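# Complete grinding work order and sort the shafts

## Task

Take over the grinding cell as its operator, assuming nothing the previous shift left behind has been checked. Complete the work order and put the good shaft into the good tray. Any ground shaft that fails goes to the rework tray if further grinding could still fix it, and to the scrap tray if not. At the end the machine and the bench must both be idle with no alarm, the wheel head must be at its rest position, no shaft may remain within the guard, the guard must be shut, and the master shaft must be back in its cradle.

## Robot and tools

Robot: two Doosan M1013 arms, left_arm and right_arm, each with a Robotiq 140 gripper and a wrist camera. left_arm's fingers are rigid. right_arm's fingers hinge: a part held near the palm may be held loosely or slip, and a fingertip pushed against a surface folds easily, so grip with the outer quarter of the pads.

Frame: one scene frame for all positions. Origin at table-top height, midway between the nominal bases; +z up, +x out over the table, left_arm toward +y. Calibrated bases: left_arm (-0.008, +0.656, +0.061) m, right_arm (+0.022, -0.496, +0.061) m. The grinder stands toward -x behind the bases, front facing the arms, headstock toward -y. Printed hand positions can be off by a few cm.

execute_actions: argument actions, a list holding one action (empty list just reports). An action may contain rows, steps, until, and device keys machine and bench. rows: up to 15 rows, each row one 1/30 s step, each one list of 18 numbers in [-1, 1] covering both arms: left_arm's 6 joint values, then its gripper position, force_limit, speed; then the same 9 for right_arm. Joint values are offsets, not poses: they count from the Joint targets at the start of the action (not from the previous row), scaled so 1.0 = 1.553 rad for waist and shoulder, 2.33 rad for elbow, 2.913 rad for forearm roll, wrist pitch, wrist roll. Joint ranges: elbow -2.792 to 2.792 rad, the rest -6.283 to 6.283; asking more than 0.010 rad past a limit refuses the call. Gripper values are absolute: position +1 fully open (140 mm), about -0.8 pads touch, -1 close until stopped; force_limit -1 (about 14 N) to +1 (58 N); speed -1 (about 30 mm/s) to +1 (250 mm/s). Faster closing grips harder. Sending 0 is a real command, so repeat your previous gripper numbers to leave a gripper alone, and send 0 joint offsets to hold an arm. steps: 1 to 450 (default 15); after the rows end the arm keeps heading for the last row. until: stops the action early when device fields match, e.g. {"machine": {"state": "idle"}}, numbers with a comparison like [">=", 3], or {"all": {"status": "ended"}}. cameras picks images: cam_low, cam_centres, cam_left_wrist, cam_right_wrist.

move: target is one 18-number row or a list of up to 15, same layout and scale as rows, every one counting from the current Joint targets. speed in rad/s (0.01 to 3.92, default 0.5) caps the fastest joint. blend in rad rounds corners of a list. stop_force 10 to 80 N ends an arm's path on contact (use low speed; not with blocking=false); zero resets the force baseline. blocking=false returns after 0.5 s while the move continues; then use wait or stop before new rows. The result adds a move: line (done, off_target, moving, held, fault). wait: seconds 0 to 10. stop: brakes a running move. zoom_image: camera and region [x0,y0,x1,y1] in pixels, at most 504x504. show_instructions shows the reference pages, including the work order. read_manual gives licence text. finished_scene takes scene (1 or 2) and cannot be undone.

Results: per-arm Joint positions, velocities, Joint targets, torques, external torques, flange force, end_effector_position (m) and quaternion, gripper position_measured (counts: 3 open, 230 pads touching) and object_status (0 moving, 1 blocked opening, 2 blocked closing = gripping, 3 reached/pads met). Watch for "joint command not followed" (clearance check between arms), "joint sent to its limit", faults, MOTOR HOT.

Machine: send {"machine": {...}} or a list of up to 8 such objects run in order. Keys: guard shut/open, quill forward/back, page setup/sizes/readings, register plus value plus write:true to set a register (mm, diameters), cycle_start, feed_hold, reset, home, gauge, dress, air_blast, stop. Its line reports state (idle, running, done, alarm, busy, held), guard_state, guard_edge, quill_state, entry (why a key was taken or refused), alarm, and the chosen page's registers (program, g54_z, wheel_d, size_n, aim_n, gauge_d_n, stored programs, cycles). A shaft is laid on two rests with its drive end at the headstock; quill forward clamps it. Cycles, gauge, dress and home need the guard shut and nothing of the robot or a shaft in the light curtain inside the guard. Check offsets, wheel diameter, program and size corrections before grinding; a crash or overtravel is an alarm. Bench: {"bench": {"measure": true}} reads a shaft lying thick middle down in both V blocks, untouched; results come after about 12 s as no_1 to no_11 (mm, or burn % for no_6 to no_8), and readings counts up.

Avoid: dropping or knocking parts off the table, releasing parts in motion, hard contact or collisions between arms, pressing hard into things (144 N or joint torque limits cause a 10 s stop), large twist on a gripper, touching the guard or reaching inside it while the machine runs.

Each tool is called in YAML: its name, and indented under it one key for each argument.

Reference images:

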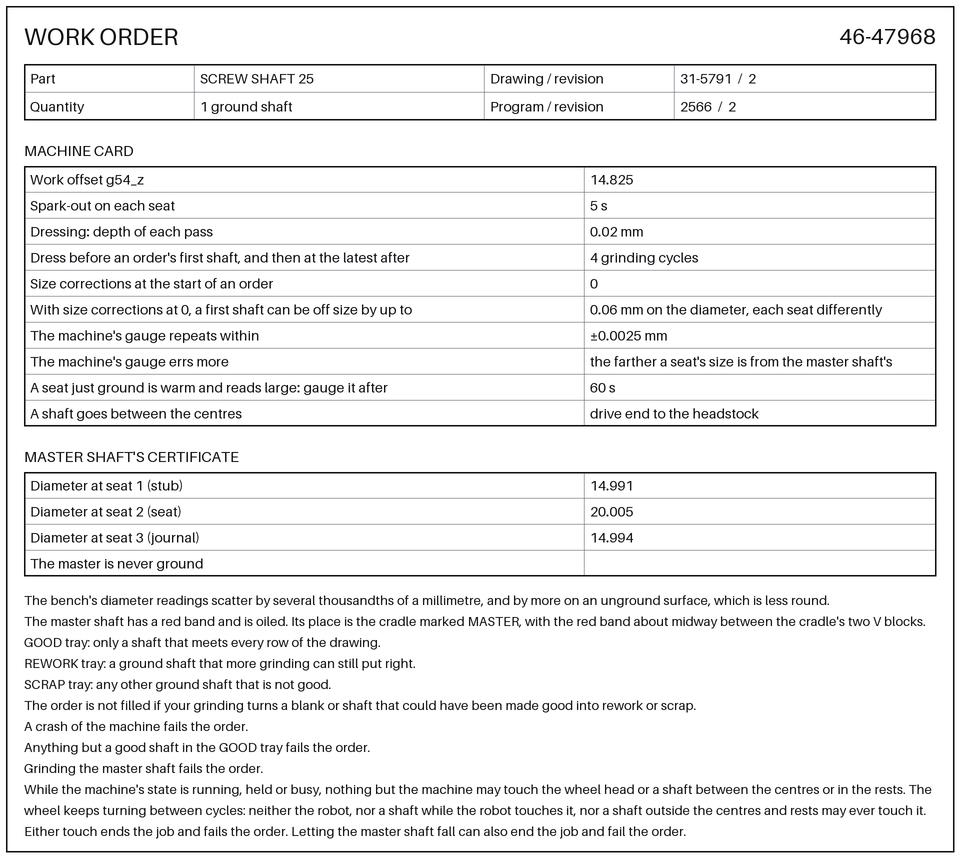

